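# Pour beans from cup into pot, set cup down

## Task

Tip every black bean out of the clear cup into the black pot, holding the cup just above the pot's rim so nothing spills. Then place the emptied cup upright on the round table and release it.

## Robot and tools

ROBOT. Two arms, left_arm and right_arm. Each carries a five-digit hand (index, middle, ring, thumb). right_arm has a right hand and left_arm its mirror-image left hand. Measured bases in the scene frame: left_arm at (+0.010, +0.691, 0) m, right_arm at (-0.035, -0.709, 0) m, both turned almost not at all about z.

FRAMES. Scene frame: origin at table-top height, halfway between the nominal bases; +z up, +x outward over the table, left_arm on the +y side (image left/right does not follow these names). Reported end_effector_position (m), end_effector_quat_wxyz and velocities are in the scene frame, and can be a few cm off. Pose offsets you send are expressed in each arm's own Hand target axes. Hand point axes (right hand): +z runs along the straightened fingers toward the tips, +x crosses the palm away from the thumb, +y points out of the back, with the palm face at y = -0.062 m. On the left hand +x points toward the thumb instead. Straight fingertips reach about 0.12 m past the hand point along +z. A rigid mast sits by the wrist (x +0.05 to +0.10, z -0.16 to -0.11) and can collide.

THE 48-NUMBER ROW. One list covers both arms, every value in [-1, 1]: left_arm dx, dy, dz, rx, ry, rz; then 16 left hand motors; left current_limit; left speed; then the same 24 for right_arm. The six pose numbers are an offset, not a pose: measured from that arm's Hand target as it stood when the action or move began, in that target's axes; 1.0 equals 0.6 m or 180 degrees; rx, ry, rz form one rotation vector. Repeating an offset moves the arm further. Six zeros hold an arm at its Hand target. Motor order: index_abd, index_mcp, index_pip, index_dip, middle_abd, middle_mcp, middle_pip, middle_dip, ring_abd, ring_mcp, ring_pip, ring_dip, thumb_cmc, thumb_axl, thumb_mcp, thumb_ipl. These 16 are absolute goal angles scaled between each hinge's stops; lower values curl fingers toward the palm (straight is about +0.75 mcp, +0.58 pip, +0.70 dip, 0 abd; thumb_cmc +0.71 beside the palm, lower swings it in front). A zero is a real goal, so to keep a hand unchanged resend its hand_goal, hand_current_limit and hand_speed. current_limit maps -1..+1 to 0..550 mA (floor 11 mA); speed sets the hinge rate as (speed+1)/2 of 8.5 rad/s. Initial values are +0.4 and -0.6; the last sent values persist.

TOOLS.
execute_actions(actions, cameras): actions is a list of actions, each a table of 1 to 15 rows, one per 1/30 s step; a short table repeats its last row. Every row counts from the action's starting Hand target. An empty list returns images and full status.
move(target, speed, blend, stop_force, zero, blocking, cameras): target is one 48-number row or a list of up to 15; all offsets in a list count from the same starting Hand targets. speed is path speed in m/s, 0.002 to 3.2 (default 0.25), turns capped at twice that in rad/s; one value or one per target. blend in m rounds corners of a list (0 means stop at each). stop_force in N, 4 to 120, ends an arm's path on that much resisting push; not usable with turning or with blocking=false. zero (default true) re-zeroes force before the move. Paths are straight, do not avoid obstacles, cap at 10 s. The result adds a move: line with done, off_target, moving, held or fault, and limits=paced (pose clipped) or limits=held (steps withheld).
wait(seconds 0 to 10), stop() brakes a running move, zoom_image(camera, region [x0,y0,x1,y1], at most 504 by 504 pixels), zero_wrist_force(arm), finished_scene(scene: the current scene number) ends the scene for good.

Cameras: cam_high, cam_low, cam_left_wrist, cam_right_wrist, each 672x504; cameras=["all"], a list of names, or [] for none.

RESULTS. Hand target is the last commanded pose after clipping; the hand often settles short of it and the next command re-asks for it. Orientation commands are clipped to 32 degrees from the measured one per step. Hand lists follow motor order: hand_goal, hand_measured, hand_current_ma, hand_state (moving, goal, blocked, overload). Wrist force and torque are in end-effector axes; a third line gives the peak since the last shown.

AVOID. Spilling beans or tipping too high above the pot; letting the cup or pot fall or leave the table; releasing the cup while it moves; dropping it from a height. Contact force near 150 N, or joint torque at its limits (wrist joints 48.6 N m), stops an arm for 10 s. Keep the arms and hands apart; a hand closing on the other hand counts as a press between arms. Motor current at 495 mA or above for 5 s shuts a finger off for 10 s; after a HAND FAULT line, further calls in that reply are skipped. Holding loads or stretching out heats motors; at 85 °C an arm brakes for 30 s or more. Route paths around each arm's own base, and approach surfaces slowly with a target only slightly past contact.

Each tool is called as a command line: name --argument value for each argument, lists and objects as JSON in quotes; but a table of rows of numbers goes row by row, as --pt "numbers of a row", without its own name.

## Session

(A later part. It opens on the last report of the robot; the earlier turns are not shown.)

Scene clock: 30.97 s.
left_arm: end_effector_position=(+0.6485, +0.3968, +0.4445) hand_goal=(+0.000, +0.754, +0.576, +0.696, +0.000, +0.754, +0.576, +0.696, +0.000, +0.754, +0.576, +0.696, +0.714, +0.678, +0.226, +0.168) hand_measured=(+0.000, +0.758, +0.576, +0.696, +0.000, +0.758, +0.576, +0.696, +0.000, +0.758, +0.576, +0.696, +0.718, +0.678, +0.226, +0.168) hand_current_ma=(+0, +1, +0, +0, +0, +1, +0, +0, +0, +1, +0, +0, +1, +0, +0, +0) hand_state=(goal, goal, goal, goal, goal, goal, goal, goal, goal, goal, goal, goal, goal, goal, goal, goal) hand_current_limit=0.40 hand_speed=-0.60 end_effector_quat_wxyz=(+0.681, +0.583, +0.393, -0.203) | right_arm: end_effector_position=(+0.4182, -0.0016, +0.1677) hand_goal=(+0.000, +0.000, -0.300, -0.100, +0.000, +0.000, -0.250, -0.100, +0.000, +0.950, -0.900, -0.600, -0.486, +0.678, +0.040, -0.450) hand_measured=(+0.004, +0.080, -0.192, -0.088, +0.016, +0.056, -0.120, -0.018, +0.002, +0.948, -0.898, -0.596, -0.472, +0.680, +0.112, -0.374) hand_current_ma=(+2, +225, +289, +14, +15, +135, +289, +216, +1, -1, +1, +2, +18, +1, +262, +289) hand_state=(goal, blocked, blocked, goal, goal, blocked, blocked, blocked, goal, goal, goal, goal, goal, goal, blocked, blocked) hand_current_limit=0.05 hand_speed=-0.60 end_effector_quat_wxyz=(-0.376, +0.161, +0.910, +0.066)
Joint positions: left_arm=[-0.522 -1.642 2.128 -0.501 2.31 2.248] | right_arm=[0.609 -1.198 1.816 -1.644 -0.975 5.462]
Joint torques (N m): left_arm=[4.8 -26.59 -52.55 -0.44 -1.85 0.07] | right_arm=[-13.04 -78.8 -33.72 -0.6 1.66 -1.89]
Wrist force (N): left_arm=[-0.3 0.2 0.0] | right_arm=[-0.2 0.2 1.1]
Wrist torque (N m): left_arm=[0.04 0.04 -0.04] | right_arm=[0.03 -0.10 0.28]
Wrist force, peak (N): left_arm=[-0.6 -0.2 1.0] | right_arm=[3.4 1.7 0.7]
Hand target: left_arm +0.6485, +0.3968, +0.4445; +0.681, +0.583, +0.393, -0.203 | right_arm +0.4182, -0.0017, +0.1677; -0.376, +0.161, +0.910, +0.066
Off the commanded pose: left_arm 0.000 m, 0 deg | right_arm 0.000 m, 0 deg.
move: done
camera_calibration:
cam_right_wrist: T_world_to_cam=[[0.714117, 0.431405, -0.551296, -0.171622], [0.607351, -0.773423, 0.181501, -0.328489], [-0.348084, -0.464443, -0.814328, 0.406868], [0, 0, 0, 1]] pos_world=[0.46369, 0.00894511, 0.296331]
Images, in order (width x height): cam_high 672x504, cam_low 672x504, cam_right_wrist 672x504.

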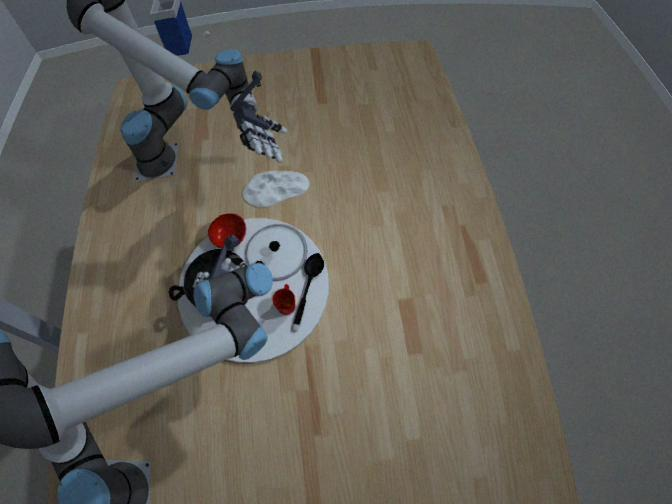

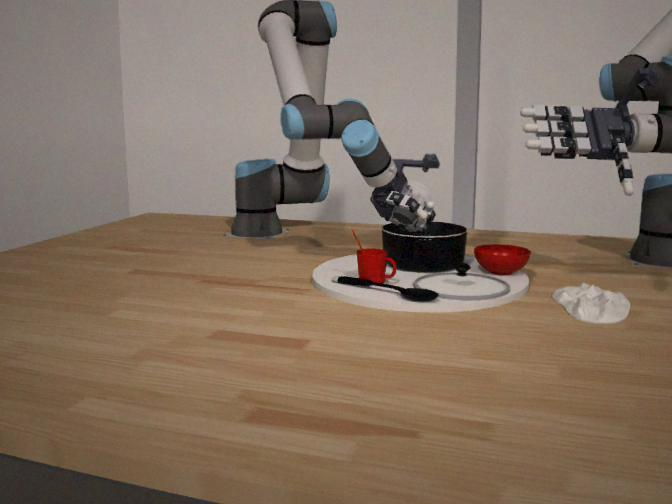

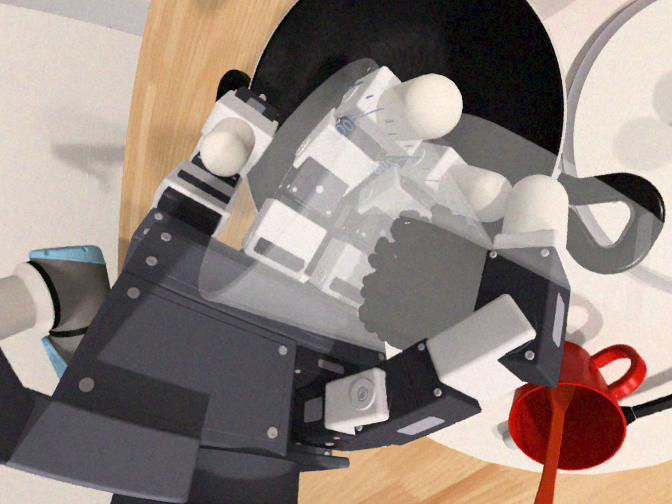

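move --pt "0 0 0 0 0 0 0 0.754 0.576 0.696 0 0.754 0.576 0.696 0 0.754 0.576 0.696 0.714 0.678 0.226 0.168 0.4 -0.6 -0.0189 0 -0.0141 0 -0.1667 0 0 0.0 -0.3 -0.1 0 0.0 -0.25 -0.1 0 0.95 -0.9 -0.6 -0.486 0.678 0.04 -0.45 0.05 -0.6" --pt "0 0 0 0 0 0 0 0.754 0.576 0.696 0 0.754 0.576 0.696 0 0.754 0.576 0.696 0.714 0.678 0.226 0.168 0.4 -0.6 -0.0137 0 -0.0255 0 -0.2778 0 0 0.0 -0.3 -0.1 0 0.0 -0.25 -0.1 0 0.95 -0.9 -0.6 -0.486 0.678 0.04 -0.45 0.05 -0.6" --pt "0 0 0 0 0 0 0 0.754 0.576 0.696 0 0.754 0.576 0.696 0 0.754 0.576 0.696 0.714 0.678 0.226 0.168 0.4 -0.6 -0.0018 0 -0.0324 0 -0.3611 0 0 0.0 -0.3 -0.1 0 0.0 -0.25 -0.1 0 0.95 -0.9 -0.6 -0.486 0.678 0.04 -0.45 0.05 -0.6" --pt "0 0 0 0 0 0 0 0.754 0.576 0.696 0 0.754 0.576 0.696 0 0.754 0.576 0.696 0.714 0.678 0.226 0.168 0.4 -0.6 0.0249 0 -0.0411 0 -0.4722 0 0 0.0 -0.3 -0.1 0 0.0 -0.25 -0.1 0 0.95 -0.9 -0.6 -0.486 0.678 0.04 -0.45 0.05 -0.6" --speed '[0.2,0.15,0.12,0.12]' --blend '[0.004,0.004,0.004,0]' --cameras '["cam_right_wrist","cam_low"]'

zoom_image --camera "cam_right_wrist" --region '[150, 50, 550, 350]'

zoom_image --camera "cam_low" --region '[300, 120, 500, 290]'

Scene clock: 37.23 s.
left_arm: end_effector_position=(+0.6485, +0.3968, +0.4445) hand_goal=(+0.000, +0.754, +0.576, +0.696, +0.000, +0.754, +0.576, +0.696, +0.000, +0.754, +0.576, +0.696, +0.714, +0.678, +0.226, +0.168) hand_measured=(+0.000, +0.758, +0.576, +0.696, +0.000, +0.758, +0.576, +0.696, +0.000, +0.758, +0.576, +0.696, +0.718, +0.678, +0.226, +0.168) hand_current_ma=(+0, +1, +0, +0, +0, +1, +0, +0, +0, +1, +0, +0, +1, +0, +0, +0) hand_state=(goal, goal, goal, goal, goal, goal, goal, goal, goal, goal, goal, goal, goal, goal, goal, goal) hand_current_limit=0.40 hand_speed=-0.60 end_effector_quat_wxyz=(+0.681, +0.583, +0.393, -0.203) | right_arm: end_effector_position=(+0.4245, -0.0040, +0.1956) hand_goal=(+0.000, +0.000, -0.300, -0.100, +0.000, +0.000, -0.250, -0.100, +0.000, +0.950, -0.900, -0.600, -0.486, +0.678, +0.040, -0.450) hand_measured=(+0.002, +0.082, -0.194, -0.090, +0.016, +0.056, -0.120, -0.020, +0.002, +0.948, -0.898, -0.596, -0.472, +0.680, +0.112, -0.376) hand_current_ma=(+0, +236, +289, +10, +15, +135, +289, +208, +1, -1, +1, +2, +17, +1, +262, +284) hand_state=(goal, blocked, blocked, goal, goal, blocked, blocked, blocked, goal, goal, goal, goal, goal, goal, blocked, blocked) hand_current_limit=0.05 hand_speed=-0.60 end_effector_quat_wxyz=(+0.337, +0.163, +0.925, -0.060)
Joint positions: left_arm=[-0.522 -1.642 2.128 -0.501 2.31 2.248] | right_arm=[1.003 -1.233 2.043 -2.591 -2.243 5.952]
Joint torques (N m): left_arm=[-0.24 -26.05 -53.54 -0.41 -2.84 0.04] | right_arm=[-19.95 -70.91 -42.8 -2.19 -2.28 -1.8]
Wrist force (N): left_arm=[-0.6 0.2 0.5] | right_arm=[0.2 -0.3 0.1]
Wrist torque (N m): left_arm=[0.00 0.09 -0.06] | right_arm=[0.12 -0.09 -0.25]
Wrist force, peak (N): left_arm=[-0.6 0.1 1.1] | right_arm=[-0.8 1.0 1.3]
Hand target: left_arm +0.6485, +0.3968, +0.4445; +0.681, +0.583, +0.393, -0.203 | right_arm +0.4246, -0.0040, +0.1957; +0.337, +0.163, +0.925, -0.060
Off the commanded pose: left_arm 0.000 m, 0 deg | right_arm 0.000 m, 0 deg.
move: done
camera_calibration:
cam_right_wrist: T_world_to_cam=[[0.781372, 0.408348, 0.471921, -0.388549], [-0.277967, -0.449319, 0.849027, -0.0926604], [0.558742, -0.794584, -0.237578, -0.0683045], [0, 0, 0, 1]] pos_world=[0.316009, 0.0627556, 0.245808]
Images, in order (width x height): cam_low 672x504, cam_right_wrist 672x504.

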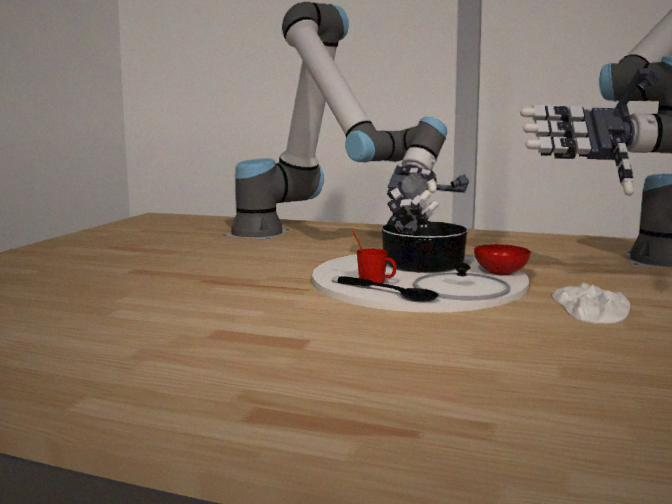

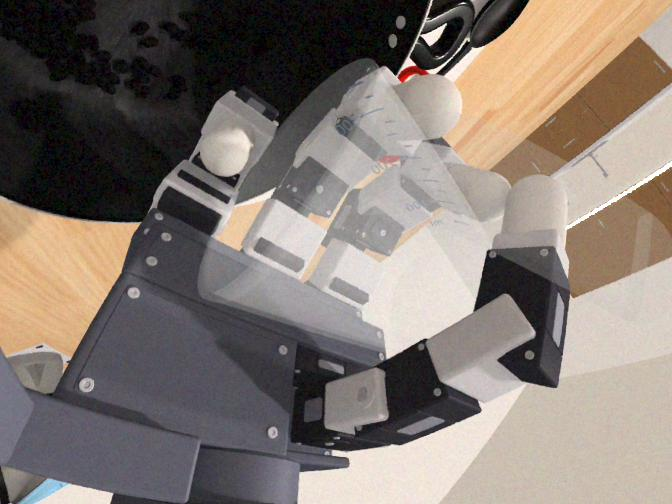

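Scaled by 1.260 from the camera's 672x504 image, which has a finer 960x720 frame.

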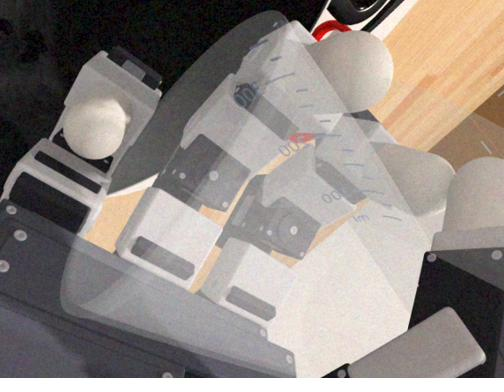

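Scaled by 2.520 from the camera's 672x504 image, which has a finer 960x720 frame.

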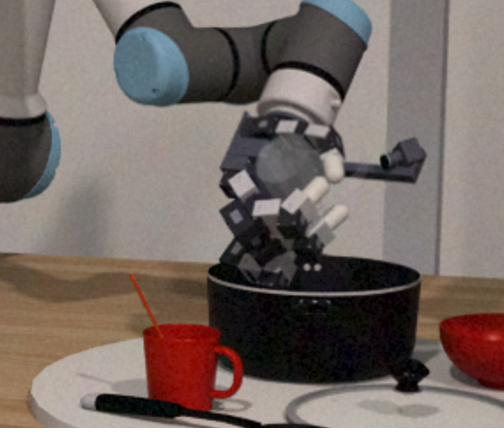

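zoom_image --camera "cam_right_wrist" --region '[300, 80, 420, 170]'

Scaled by 4.200 from the camera's 672x504 image, which has a finer 960x720 frame.

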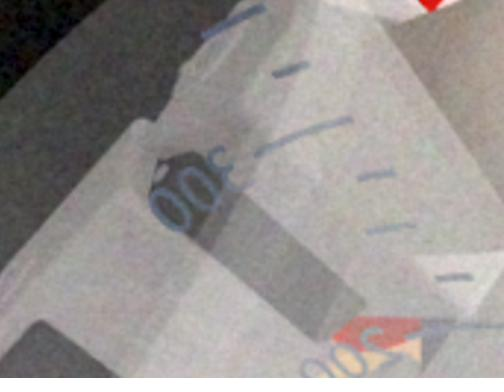

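move --pt "0 0 0 0 0 0 0 0.754 0.576 0.696 0 0.754 0.576 0.696 0 0.754 0.576 0.696 0.714 0.678 0.226 0.168 0.4 -0.6 -0.0161 0 -0.0192 0 0 0 0 0.0 -0.3 -0.1 0 0.0 -0.25 -0.1 0 0.95 -0.9 -0.6 -0.486 0.678 0.04 -0.45 0.05 -0.6" --pt "0 0 0 0 0 0 0 0.754 0.576 0.696 0 0.754 0.576 0.696 0 0.754 0.576 0.696 0.714 0.678 0.226 0.168 0.4 -0.6 0.0308 0 0.0192 0 0.4722 0 0 0.0 -0.3 -0.1 0 0.0 -0.25 -0.1 0 0.95 -0.9 -0.6 -0.486 0.678 0.04 -0.45 0.05 -0.6" --pt "0 0 0 0 0 0 0 0.754 0.576 0.696 0 0.754 0.576 0.696 0 0.754 0.576 0.696 0.714 0.678 0.226 0.168 0.4 -0.6 -0.1024 -0.2395 0.0657 -0.0733 0.7084 0.157 0 0.0 -0.3 -0.1 0 0.0 -0.25 -0.1 0 0.95 -0.9 -0.6 -0.486 0.678 0.04 -0.45 0.05 -0.6" --pt "0 0 0 0 0 0 0 0.754 0.576 0.696 0 0.754 0.576 0.696 0 0.754 0.576 0.696 0.714 0.678 0.226 0.168 0.4 -0.6 0.0337 -0.2395 0.2279 -0.0733 0.7084 0.157 0 0.0 -0.3 -0.1 0 0.0 -0.25 -0.1 0 0.95 0.95 0.95 -0.486 0.678 0.04 -0.45 0.05 -0.6" --speed '[0.1,0.28,0.2,0.15]' --blend '[0.005,0.02,0.01,0]' --cameras '["cam_right_wrist","cam_low","cam_high"]'

zoom_image --camera "cam_low" --region '[280, 190, 420, 300]'

zoom_image --camera "cam_right_wrist" --region '[250, 50, 600, 400]'

Scene clock: 46.83 s.
left_arm: end_effector_position=(+0.6485, +0.3968, +0.4445) hand_goal=(+0.000, +0.754, +0.576, +0.696, +0.000, +0.754, +0.576, +0.696, +0.000, +0.754, +0.576, +0.696, +0.714, +0.678, +0.226, +0.168) hand_measured=(+0.000, +0.758, +0.576, +0.696, +0.000, +0.758, +0.576, +0.696, +0.000, +0.758, +0.576, +0.696, +0.718, +0.678, +0.226, +0.168) hand_current_ma=(+0, +1, +0, +0, +0, +1, +0, +0, +0, +1, +0, +0, +1, +0, +0, +0) hand_state=(goal, goal, goal, goal, goal, goal, goal, goal, goal, goal, goal, goal, goal, goal, goal, goal) hand_current_limit=0.40 hand_speed=-0.60 end_effector_quat_wxyz=(+0.681, +0.583, +0.393, -0.203) | right_arm: end_effector_position=(+0.4435, -0.1641, +0.0783) hand_goal=(+0.000, +0.000, -0.300, -0.100, +0.000, +0.000, -0.250, -0.100, +0.000, +0.950, +0.950, +0.950, -0.486, +0.678, +0.040, -0.450) hand_measured=(-0.002, +0.084, -0.198, -0.090, +0.012, +0.056, -0.120, -0.024, +0.002, +0.948, +0.948, +0.946, -0.474, +0.680, +0.112, -0.380) hand_current_ma=(-1, +242, +289, +9, +12, +135, +289, +197, +1, -1, -1, -2, +15, +1, +263, +266) hand_state=(goal, blocked, blocked, goal, goal, blocked, blocked, blocked, goal, goal, goal, goal, goal, goal, blocked, blocked) hand_current_limit=0.05 hand_speed=-0.60 end_effector_quat_wxyz=(+0.653, -0.271, -0.654, -0.271)
Joint positions: left_arm=[-0.522 -1.642 2.128 -0.501 2.31 2.248] | right_arm=[0.259 -1.004 1.988 -0.988 -0.565 4.715]
Joint torques (N m): left_arm=[-3.23 -27.16 -52.97 -0.78 -2.95 -0.12] | right_arm=[-0.69 -58.07 -31.21 -1.95 0.83 2.04]
Wrist force (N): left_arm=[-0.5 -0.2 0.8] | right_arm=[0.8 1.2 0.3]
Wrist torque (N m): left_arm=[-0.07 0.08 -0.04] | right_arm=[-0.02 -0.15 0.29]
Wrist force, peak (N): left_arm=[-0.2 0.4 1.0] | right_arm=[2.3 0.4 -0.2]
Hand target: left_arm +0.6485, +0.3968, +0.4445; +0.681, +0.583, +0.393, -0.203 | right_arm +0.4435, -0.1641, +0.0783; +0.653, -0.271, -0.654, -0.271
Off the commanded pose: left_arm 0.000 m, 0 deg | right_arm 0.000 m, 0 deg.
move: done
camera_calibration:
cam_right_wrist: T_world_to_cam=[[0.446802, 0.473241, -0.759218, -0.0273282], [0.140743, -0.875251, -0.462739, -0.212595], [-0.883493, 0.0998978, -0.457669, 0.569554], [0, 0, 0, 1]] pos_world=[0.545328, -0.230038, 0.141543]
Images, in order (width x height): cam_high 672x504, cam_low 672x504, cam_right_wrist 672x504.

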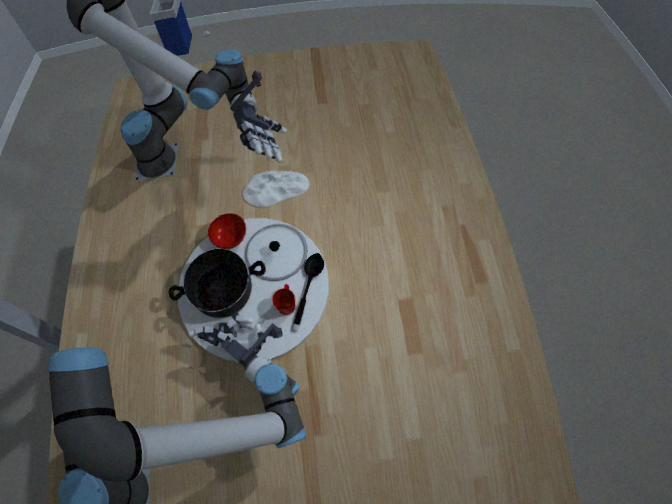

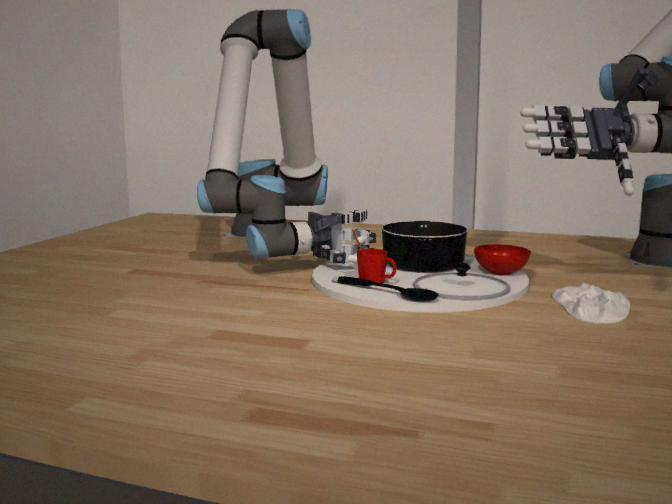

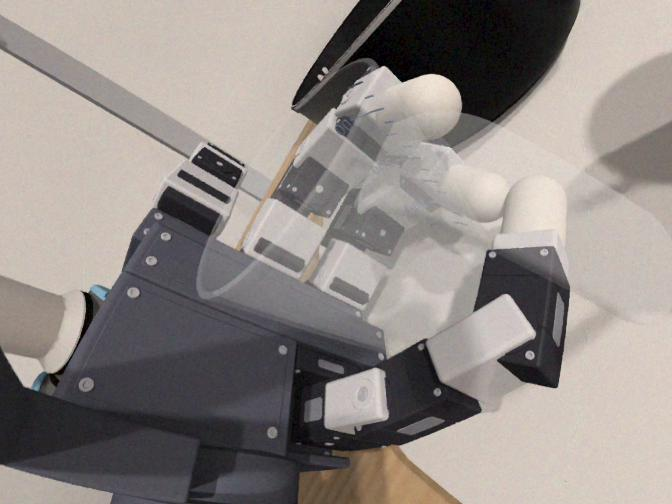

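Scaled by 3.600 from the camera's 672x504 image, which has a finer 960x720 frame.

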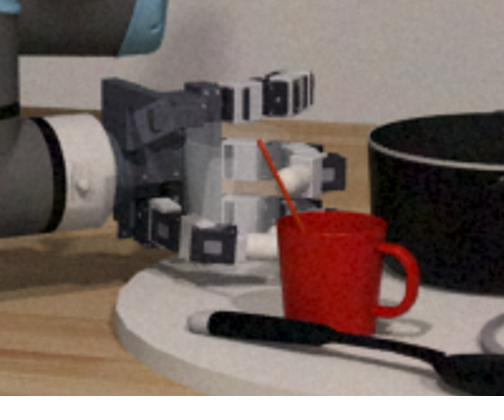

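Scaled by 1.440 from the camera's 672x504 image, which has a finer 960x720 frame.

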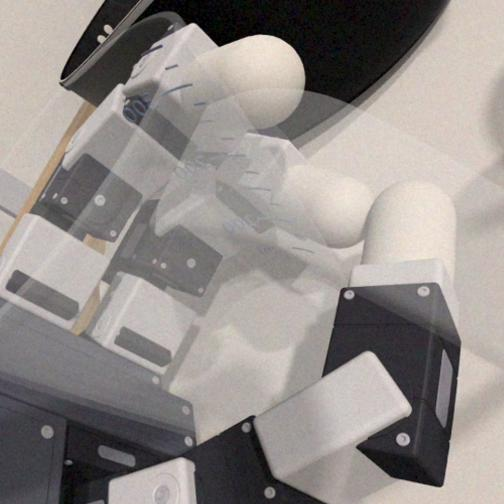

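move --target '[0,0,0,0,0,0, 0,0.754,0.576,0.696,0,0.754,0.576,0.696,0,0.754,0.576,0.696,0.714,0.678,0.226,0.168,0.4,-0.6, -0.024,0,0,0,0,0, 0,0.0,-0.3,-0.1,0,0.0,-0.25,-0.1,0,0.95,0.95,0.95,-0.486,0.678,0.04,-0.45,0.05,-0.6]' --speed 0.01 --stop_force 4 --cameras '["cam_low"]'

zoom_image --camera "cam_low" --region '[280, 190, 420, 300]'

move --pt "0 0 0 0 0 0 0 0.754 0.576 0.696 0 0.754 0.576 0.696 0 0.754 0.576 0.696 0.714 0.678 0.226 0.168 0.4 -0.6 0 0 0 0 0 0 0 0.08 -0.16 -0.05 0 0.06 -0.1 0.0 0 0.95 0.95 0.95 -0.486 0.678 0.13 -0.33 0.0 -0.9" --pt "0 0 0 0 0 0 0 0.754 0.576 0.696 0 0.754 0.576 0.696 0 0.754 0.576 0.696 0.714 0.678 0.226 0.168 0.4 -0.6 0 0 0 0 0 0 0 0.08 0.285 0.406 0 0.08 0.285 0.406 0 0.95 0.95 0.95 -0.429 0.678 0.226 0.168 0.0 -0.85" --speed 0.05 --cameras '["cam_right_wrist","cam_low"]'

zoom_image --camera "cam_low" --region '[280, 190, 420, 300]'

Scene clock: 49.20 s.
left_arm: end_effector_position=(+0.6485, +0.3968, +0.4445) hand_goal=(+0.000, +0.754, +0.576, +0.696, +0.000, +0.754, +0.576, +0.696, +0.000, +0.754, +0.576, +0.696, +0.714, +0.678, +0.226, +0.168) hand_measured=(+0.000, +0.758, +0.576, +0.696, +0.000, +0.758, +0.576, +0.696, +0.000, +0.758, +0.576, +0.696, +0.718, +0.678, +0.226, +0.168) hand_current_ma=(+0, +1, +0, +0, +0, +1, +0, +0, +0, +1, +0, +0, +1, +0, +0, +0) hand_state=(goal, goal, goal, goal, goal, goal, goal, goal, goal, goal, goal, goal, goal, goal, goal, goal) hand_current_limit=0.40 hand_speed=-0.60 end_effector_quat_wxyz=(+0.681, +0.583, +0.393, -0.203) | right_arm: end_effector_position=(+0.4435, -0.1641, +0.0683) hand_goal=(+0.000, +0.000, -0.300, -0.100, +0.000, +0.000, -0.250, -0.100, +0.000, +0.950, +0.950, +0.950, -0.486, +0.678, +0.040, -0.450) hand_measured=(-0.002, +0.084, -0.200, -0.090, +0.002, +0.056, -0.120, -0.024, +0.002, +0.948, +0.948, +0.946, -0.474, +0.680, +0.114, -0.380) hand_current_ma=(-1, +242, +284, +9, +1, +135, +289, +190, +1, -1, -1, -2, +15, +1, +267, +257) hand_state=(goal, blocked, blocked, goal, goal, blocked, blocked, blocked, goal, goal, goal, goal, goal, goal, blocked, blocked) hand_current_limit=0.05 hand_speed=-0.60 end_effector_quat_wxyz=(+0.653, -0.271, -0.654, -0.271)
Joint positions: left_arm=[-0.522 -1.642 2.128 -0.501 2.31 2.248] | right_arm=[0.259 -0.989 1.99 -1.004 -0.565 4.715]
Joint torques (N m): left_arm=[-6.44 -30.48 -53.11 -0.52 -2.97 -0.19] | right_arm=[-6.17 -78.58 -26.65 3.82 -1.15 1.47]
Wrist force (N): left_arm=[-0.2 0.4 0.6] | right_arm=[1.0 1.3 0.6]
Wrist torque (N m): left_arm=[0.03 0.04 -0.03] | right_arm=[-0.04 -0.17 0.29]
Wrist force, peak (N): left_arm=[-1.0 -0.1 0.6] | right_arm=[5.4 0.1 1.7]
Hand target: left_arm +0.6485, +0.3968, +0.4445; +0.681, +0.583, +0.393, -0.203 | right_arm +0.4435, -0.1641, +0.0683; +0.653, -0.271, -0.654, -0.271 (not the last commanded pose)
Off the commanded pose: left_arm 0.000 m, 0 deg | right_arm 0.004 m, 0 deg.
move: contact (right_arm)
Images, in order (width x height): cam_low 672x504.

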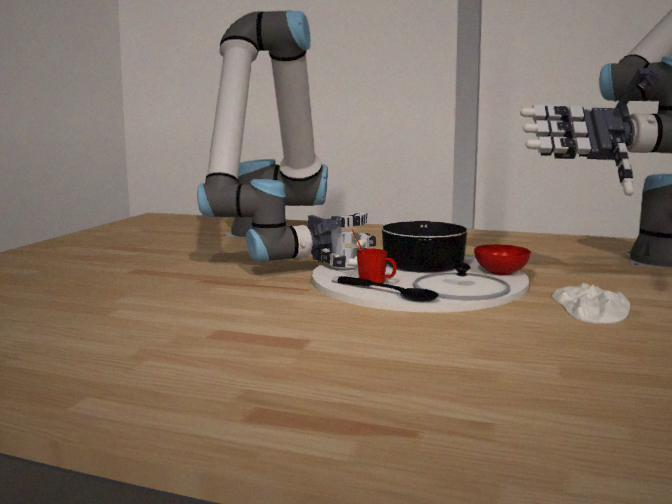

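Scaled by 3.600 from the camera's 672x504 image, which has a finer 960x720 frame.

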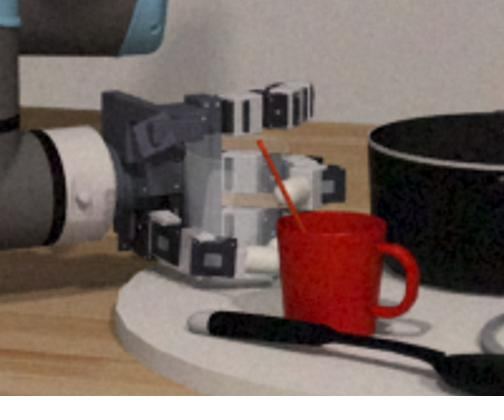

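Scene clock: 51.40 s.
left_arm: end_effector_position=(+0.6485, +0.3968, +0.4445) hand_goal=(+0.000, +0.754, +0.576, +0.696, +0.000, +0.754, +0.576, +0.696, +0.000, +0.754, +0.576, +0.696, +0.714, +0.678, +0.226, +0.168) hand_measured=(+0.000, +0.758, +0.576, +0.696, +0.000, +0.758, +0.576, +0.696, +0.000, +0.758, +0.576, +0.696, +0.718, +0.678, +0.226, +0.168) hand_current_ma=(+0, +1, +0, +0, +0, +1, +0, +0, +0, +1, +0, +0, +1, +0, +0, +0) hand_state=(goal, goal, goal, goal, goal, goal, goal, goal, goal, goal, goal, goal, goal, goal, goal, goal) hand_current_limit=0.40 hand_speed=-0.60 end_effector_quat_wxyz=(+0.681, +0.583, +0.393, -0.203) | right_arm: end_effector_position=(+0.4435, -0.1641, +0.0683) hand_goal=(+0.000, +0.080, +0.286, +0.406, +0.000, +0.080, +0.286, +0.406, +0.000, +0.950, +0.950, +0.950, -0.428, +0.678, +0.226, +0.168) hand_measured=(+0.002, +0.082, +0.282, +0.404, +0.002, +0.078, +0.282, +0.402, +0.002, +0.948, +0.948, +0.946, -0.422, +0.680, +0.224, +0.166) hand_current_ma=(+0, +1, -2, -2, +1, -1, -2, -2, +1, -1, -1, -2, +5, +1, -1, -2) hand_state=(goal, goal, goal, goal, goal, goal, goal, goal, goal, goal, goal, goal, goal, goal, goal, goal) hand_current_limit=0.00 hand_speed=-0.85 end_effector_quat_wxyz=(+0.653, -0.271, -0.654, -0.271)
Joint positions: left_arm=[-0.522 -1.642 2.128 -0.501 2.31 2.248] | right_arm=[0.259 -0.989 1.99 -1.004 -0.565 4.715]
Joint torques (N m): left_arm=[-5.67 -28.51 -52.7 -0.72 -2.99 0.07] | right_arm=[-4.17 -76.98 -27.77 3.32 -1.21 1.66]
Wrist force (N): left_arm=[-0.1 0.2 0.3] | right_arm=[1.2 1.0 0.7]
Wrist torque (N m): left_arm=[0.01 0.01 -0.01] | right_arm=[-0.08 -0.18 0.29]
Wrist force, peak (N): left_arm=[-0.7 -0.3 0.8] | right_arm=[1.6 1.2 0.7]
Hand target: left_arm +0.6485, +0.3968, +0.4445; +0.681, +0.583, +0.393, -0.203 | right_arm +0.4435, -0.1641, +0.0683; +0.653, -0.271, -0.654, -0.271
Off the commanded pose: left_arm 0.000 m, 0 deg | right_arm 0.000 m, 0 deg.
move: done
camera_calibration:
cam_right_wrist: T_world_to_cam=[[0.446802, 0.473241, -0.759218, -0.0348445], [0.140743, -0.875251, -0.462739, -0.217176], [-0.883493, 0.0998978, -0.457669, 0.565023], [0, 0, 0, 1]] pos_world=[0.545328, -0.230038, 0.131643]
Images, in order (width x height): cam_low 672x504, cam_right_wrist 672x504.

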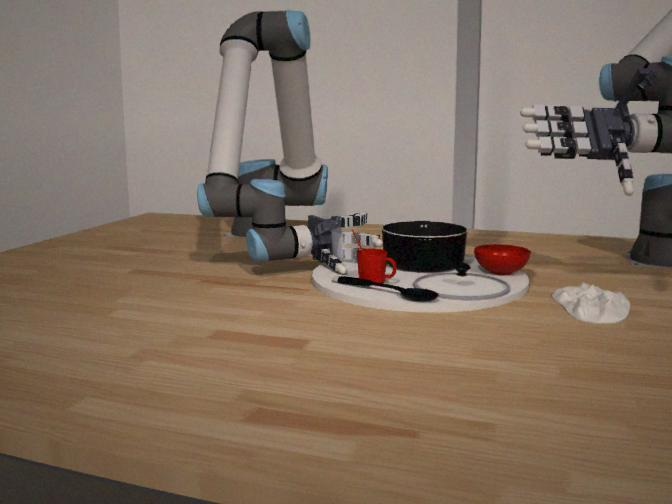

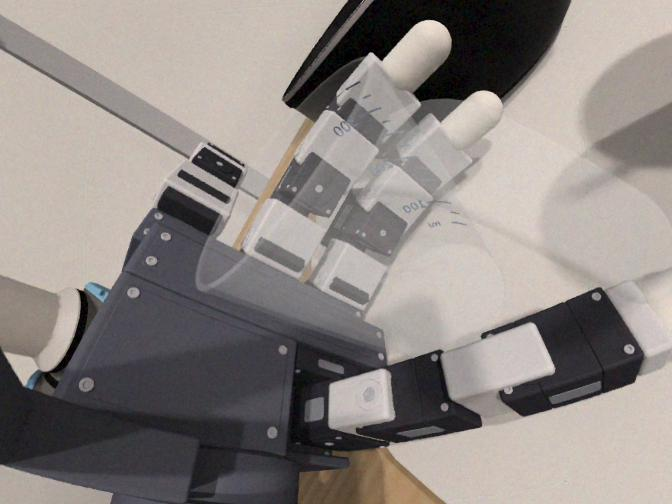

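Scaled by 3.600 from the camera's 672x504 image, which has a finer 960x720 frame.

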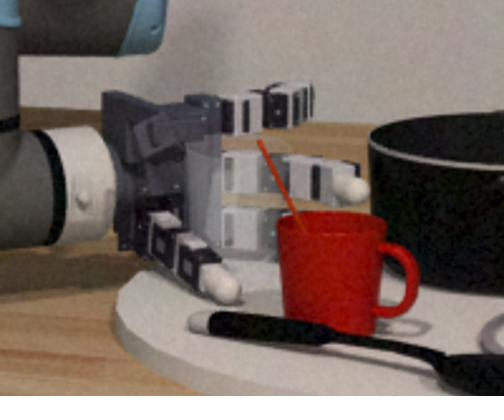

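move --pt "0 0 0 0 0 0 0 0.754 0.576 0.696 0 0.754 0.576 0.696 0 0.754 0.576 0.696 0.714 0.678 0.226 0.168 0.4 -0.6 0 -0.0333 -0.014 0 0 0 0 0.08 0.285 0.406 0 0.08 0.285 0.406 0 0.95 0.95 0.95 -0.429 0.678 0.226 0.168 0.0 -0.85" --pt "0 0 0 0 0 0 0 0.754 0.576 0.696 0 0.754 0.576 0.696 0 0.754 0.576 0.696 0.714 0.678 0.226 0.168 0.4 -0.6 0 -0.25 -0.014 0 0 0 0 0.08 0.285 0.406 0 0.08 0.285 0.406 0 0.95 0.95 0.95 -0.429 0.678 0.226 0.168 0.0 -0.85" --speed 0.06 --blend 0.005 --cameras '["cam_right_wrist","cam_low","cam_high"]'

zoom_image --camera "cam_low" --region '[280, 190, 480, 310]'

zoom_image --camera "cam_high" --region '[160, 220, 340, 380]'

Scene clock: 54.67 s.
left_arm: end_effector_position=(+0.6485, +0.3968, +0.4445) hand_goal=(+0.000, +0.754, +0.576, +0.696, +0.000, +0.754, +0.576, +0.696, +0.000, +0.754, +0.576, +0.696, +0.714, +0.678, +0.226, +0.168) hand_measured=(+0.000, +0.758, +0.576, +0.696, +0.000, +0.758, +0.576, +0.696, +0.000, +0.758, +0.576, +0.696, +0.718, +0.678, +0.226, +0.168) hand_current_ma=(+0, +1, +0, +0, +0, +1, +0, +0, +0, +1, +0, +0, +1, +0, +0, +0) hand_state=(goal, goal, goal, goal, goal, goal, goal, goal, goal, goal, goal, goal, goal, goal, goal, goal) hand_current_limit=0.40 hand_speed=-0.60 end_effector_quat_wxyz=(+0.681, +0.583, +0.393, -0.203) | right_arm: end_effector_position=(+0.3433, -0.2761, +0.0684) hand_goal=(+0.000, +0.080, +0.286, +0.406, +0.000, +0.080, +0.286, +0.406, +0.000, +0.950, +0.950, +0.950, -0.428, +0.678, +0.226, +0.168) hand_measured=(+0.002, +0.082, +0.282, +0.404, +0.002, +0.078, +0.282, +0.402, +0.002, +0.948, +0.948, +0.946, -0.422, +0.680, +0.224, +0.166) hand_current_ma=(+0, +1, -2, -2, +1, -1, -2, -2, +1, -1, -1, -2, +5, +1, -1, -2) hand_state=(goal, goal, goal, goal, goal, goal, goal, goal, goal, goal, goal, goal, goal, goal, goal, goal) hand_current_limit=0.00 hand_speed=-0.85 end_effector_quat_wxyz=(+0.653, -0.271, -0.654, -0.271)
Joint positions: left_arm=[-0.522 -1.642 2.128 -0.501 2.31 2.248] | right_arm=[0.088 -1.121 2.269 -1.151 -0.735 4.715]
Joint torques (N m): left_arm=[-7.87 -30.38 -53.54 -0.69 -3.12 0.07] | right_arm=[18.27 -40.58 -24.02 4.3 1.7 -0.58]
Wrist force (N): left_arm=[-0.3 0.0 0.2] | right_arm=[1.0 0.9 0.6]
Wrist torque (N m): left_arm=[-0.01 0.05 -0.03] | right_arm=[-0.10 -0.14 0.38]
Wrist force, peak (N): left_arm=[-0.5 0.3 0.8] | right_arm=[1.2 1.8 0.9]
Hand target: left_arm +0.6485, +0.3968, +0.4445; +0.681, +0.583, +0.393, -0.203 | right_arm +0.3433, -0.2760, +0.0684; +0.653, -0.271, -0.654, -0.271
Off the commanded pose: left_arm 0.000 m, 0 deg | right_arm 0.000 m, 0 deg.
move: done
camera_calibration:
cam_right_wrist: T_world_to_cam=[[0.447017, 0.473217, -0.759106, 0.062932], [0.14076, -0.875252, -0.462731, -0.301152], [-0.883381, 0.0999965, -0.457863, 0.487751], [0, 0, 0, 1]] pos_world=[0.445129, -0.342138, 0.131743]
Images, in order (width x height): cam_high 672x504, cam_low 672x504, cam_right_wrist 672x504.

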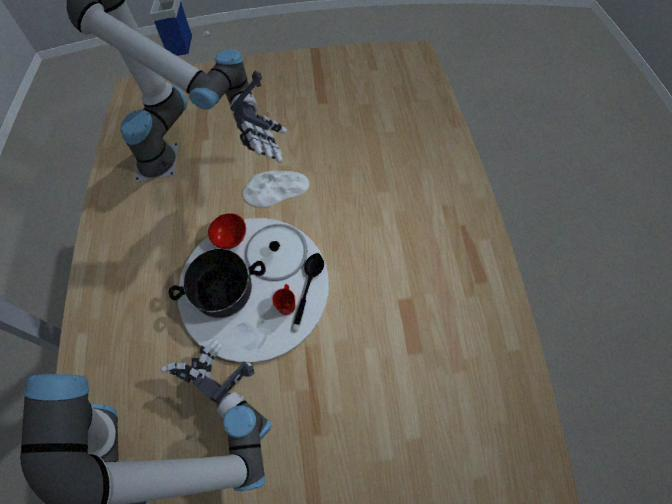

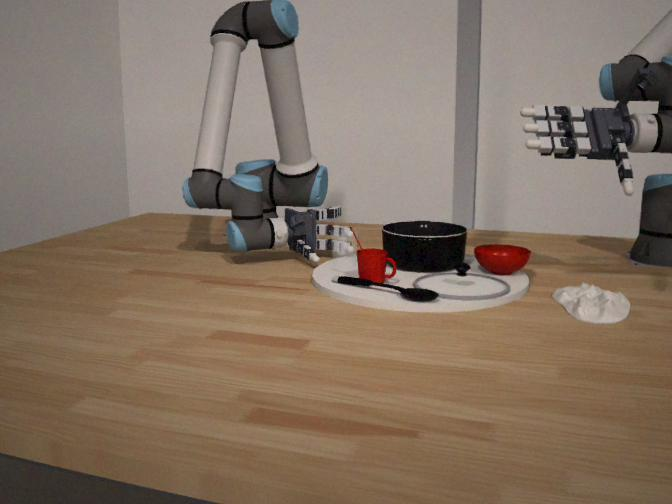

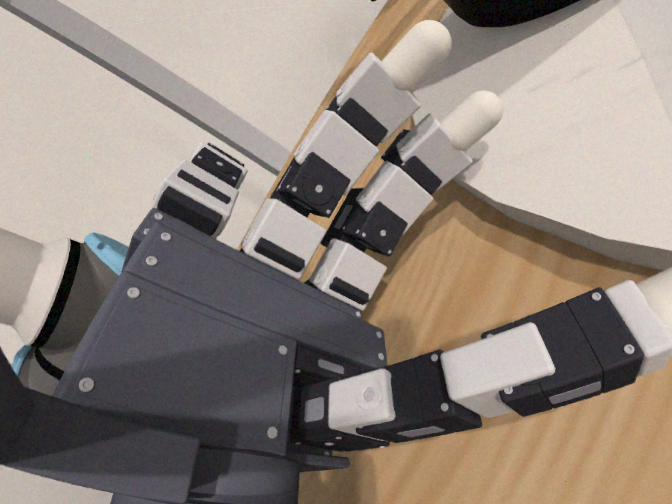

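Scaled by 2.520 from the camera's 672x504 image, which has a finer 960x720 frame.

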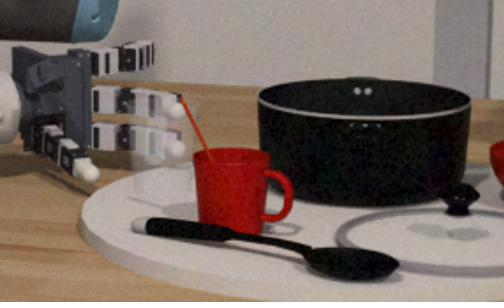

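Scaled by 2.800 from the camera's 672x504 image, which has a finer 960x720 frame.

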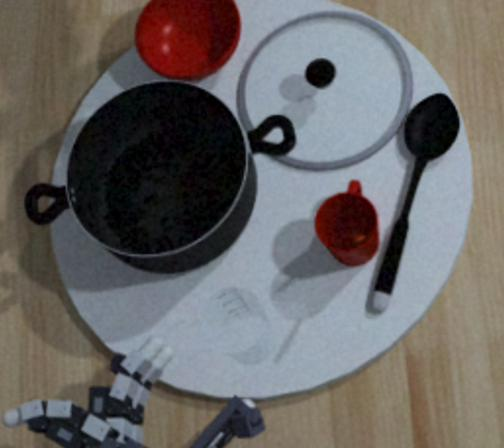

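finished_scene --scene 3

The scene is finished: the task was done.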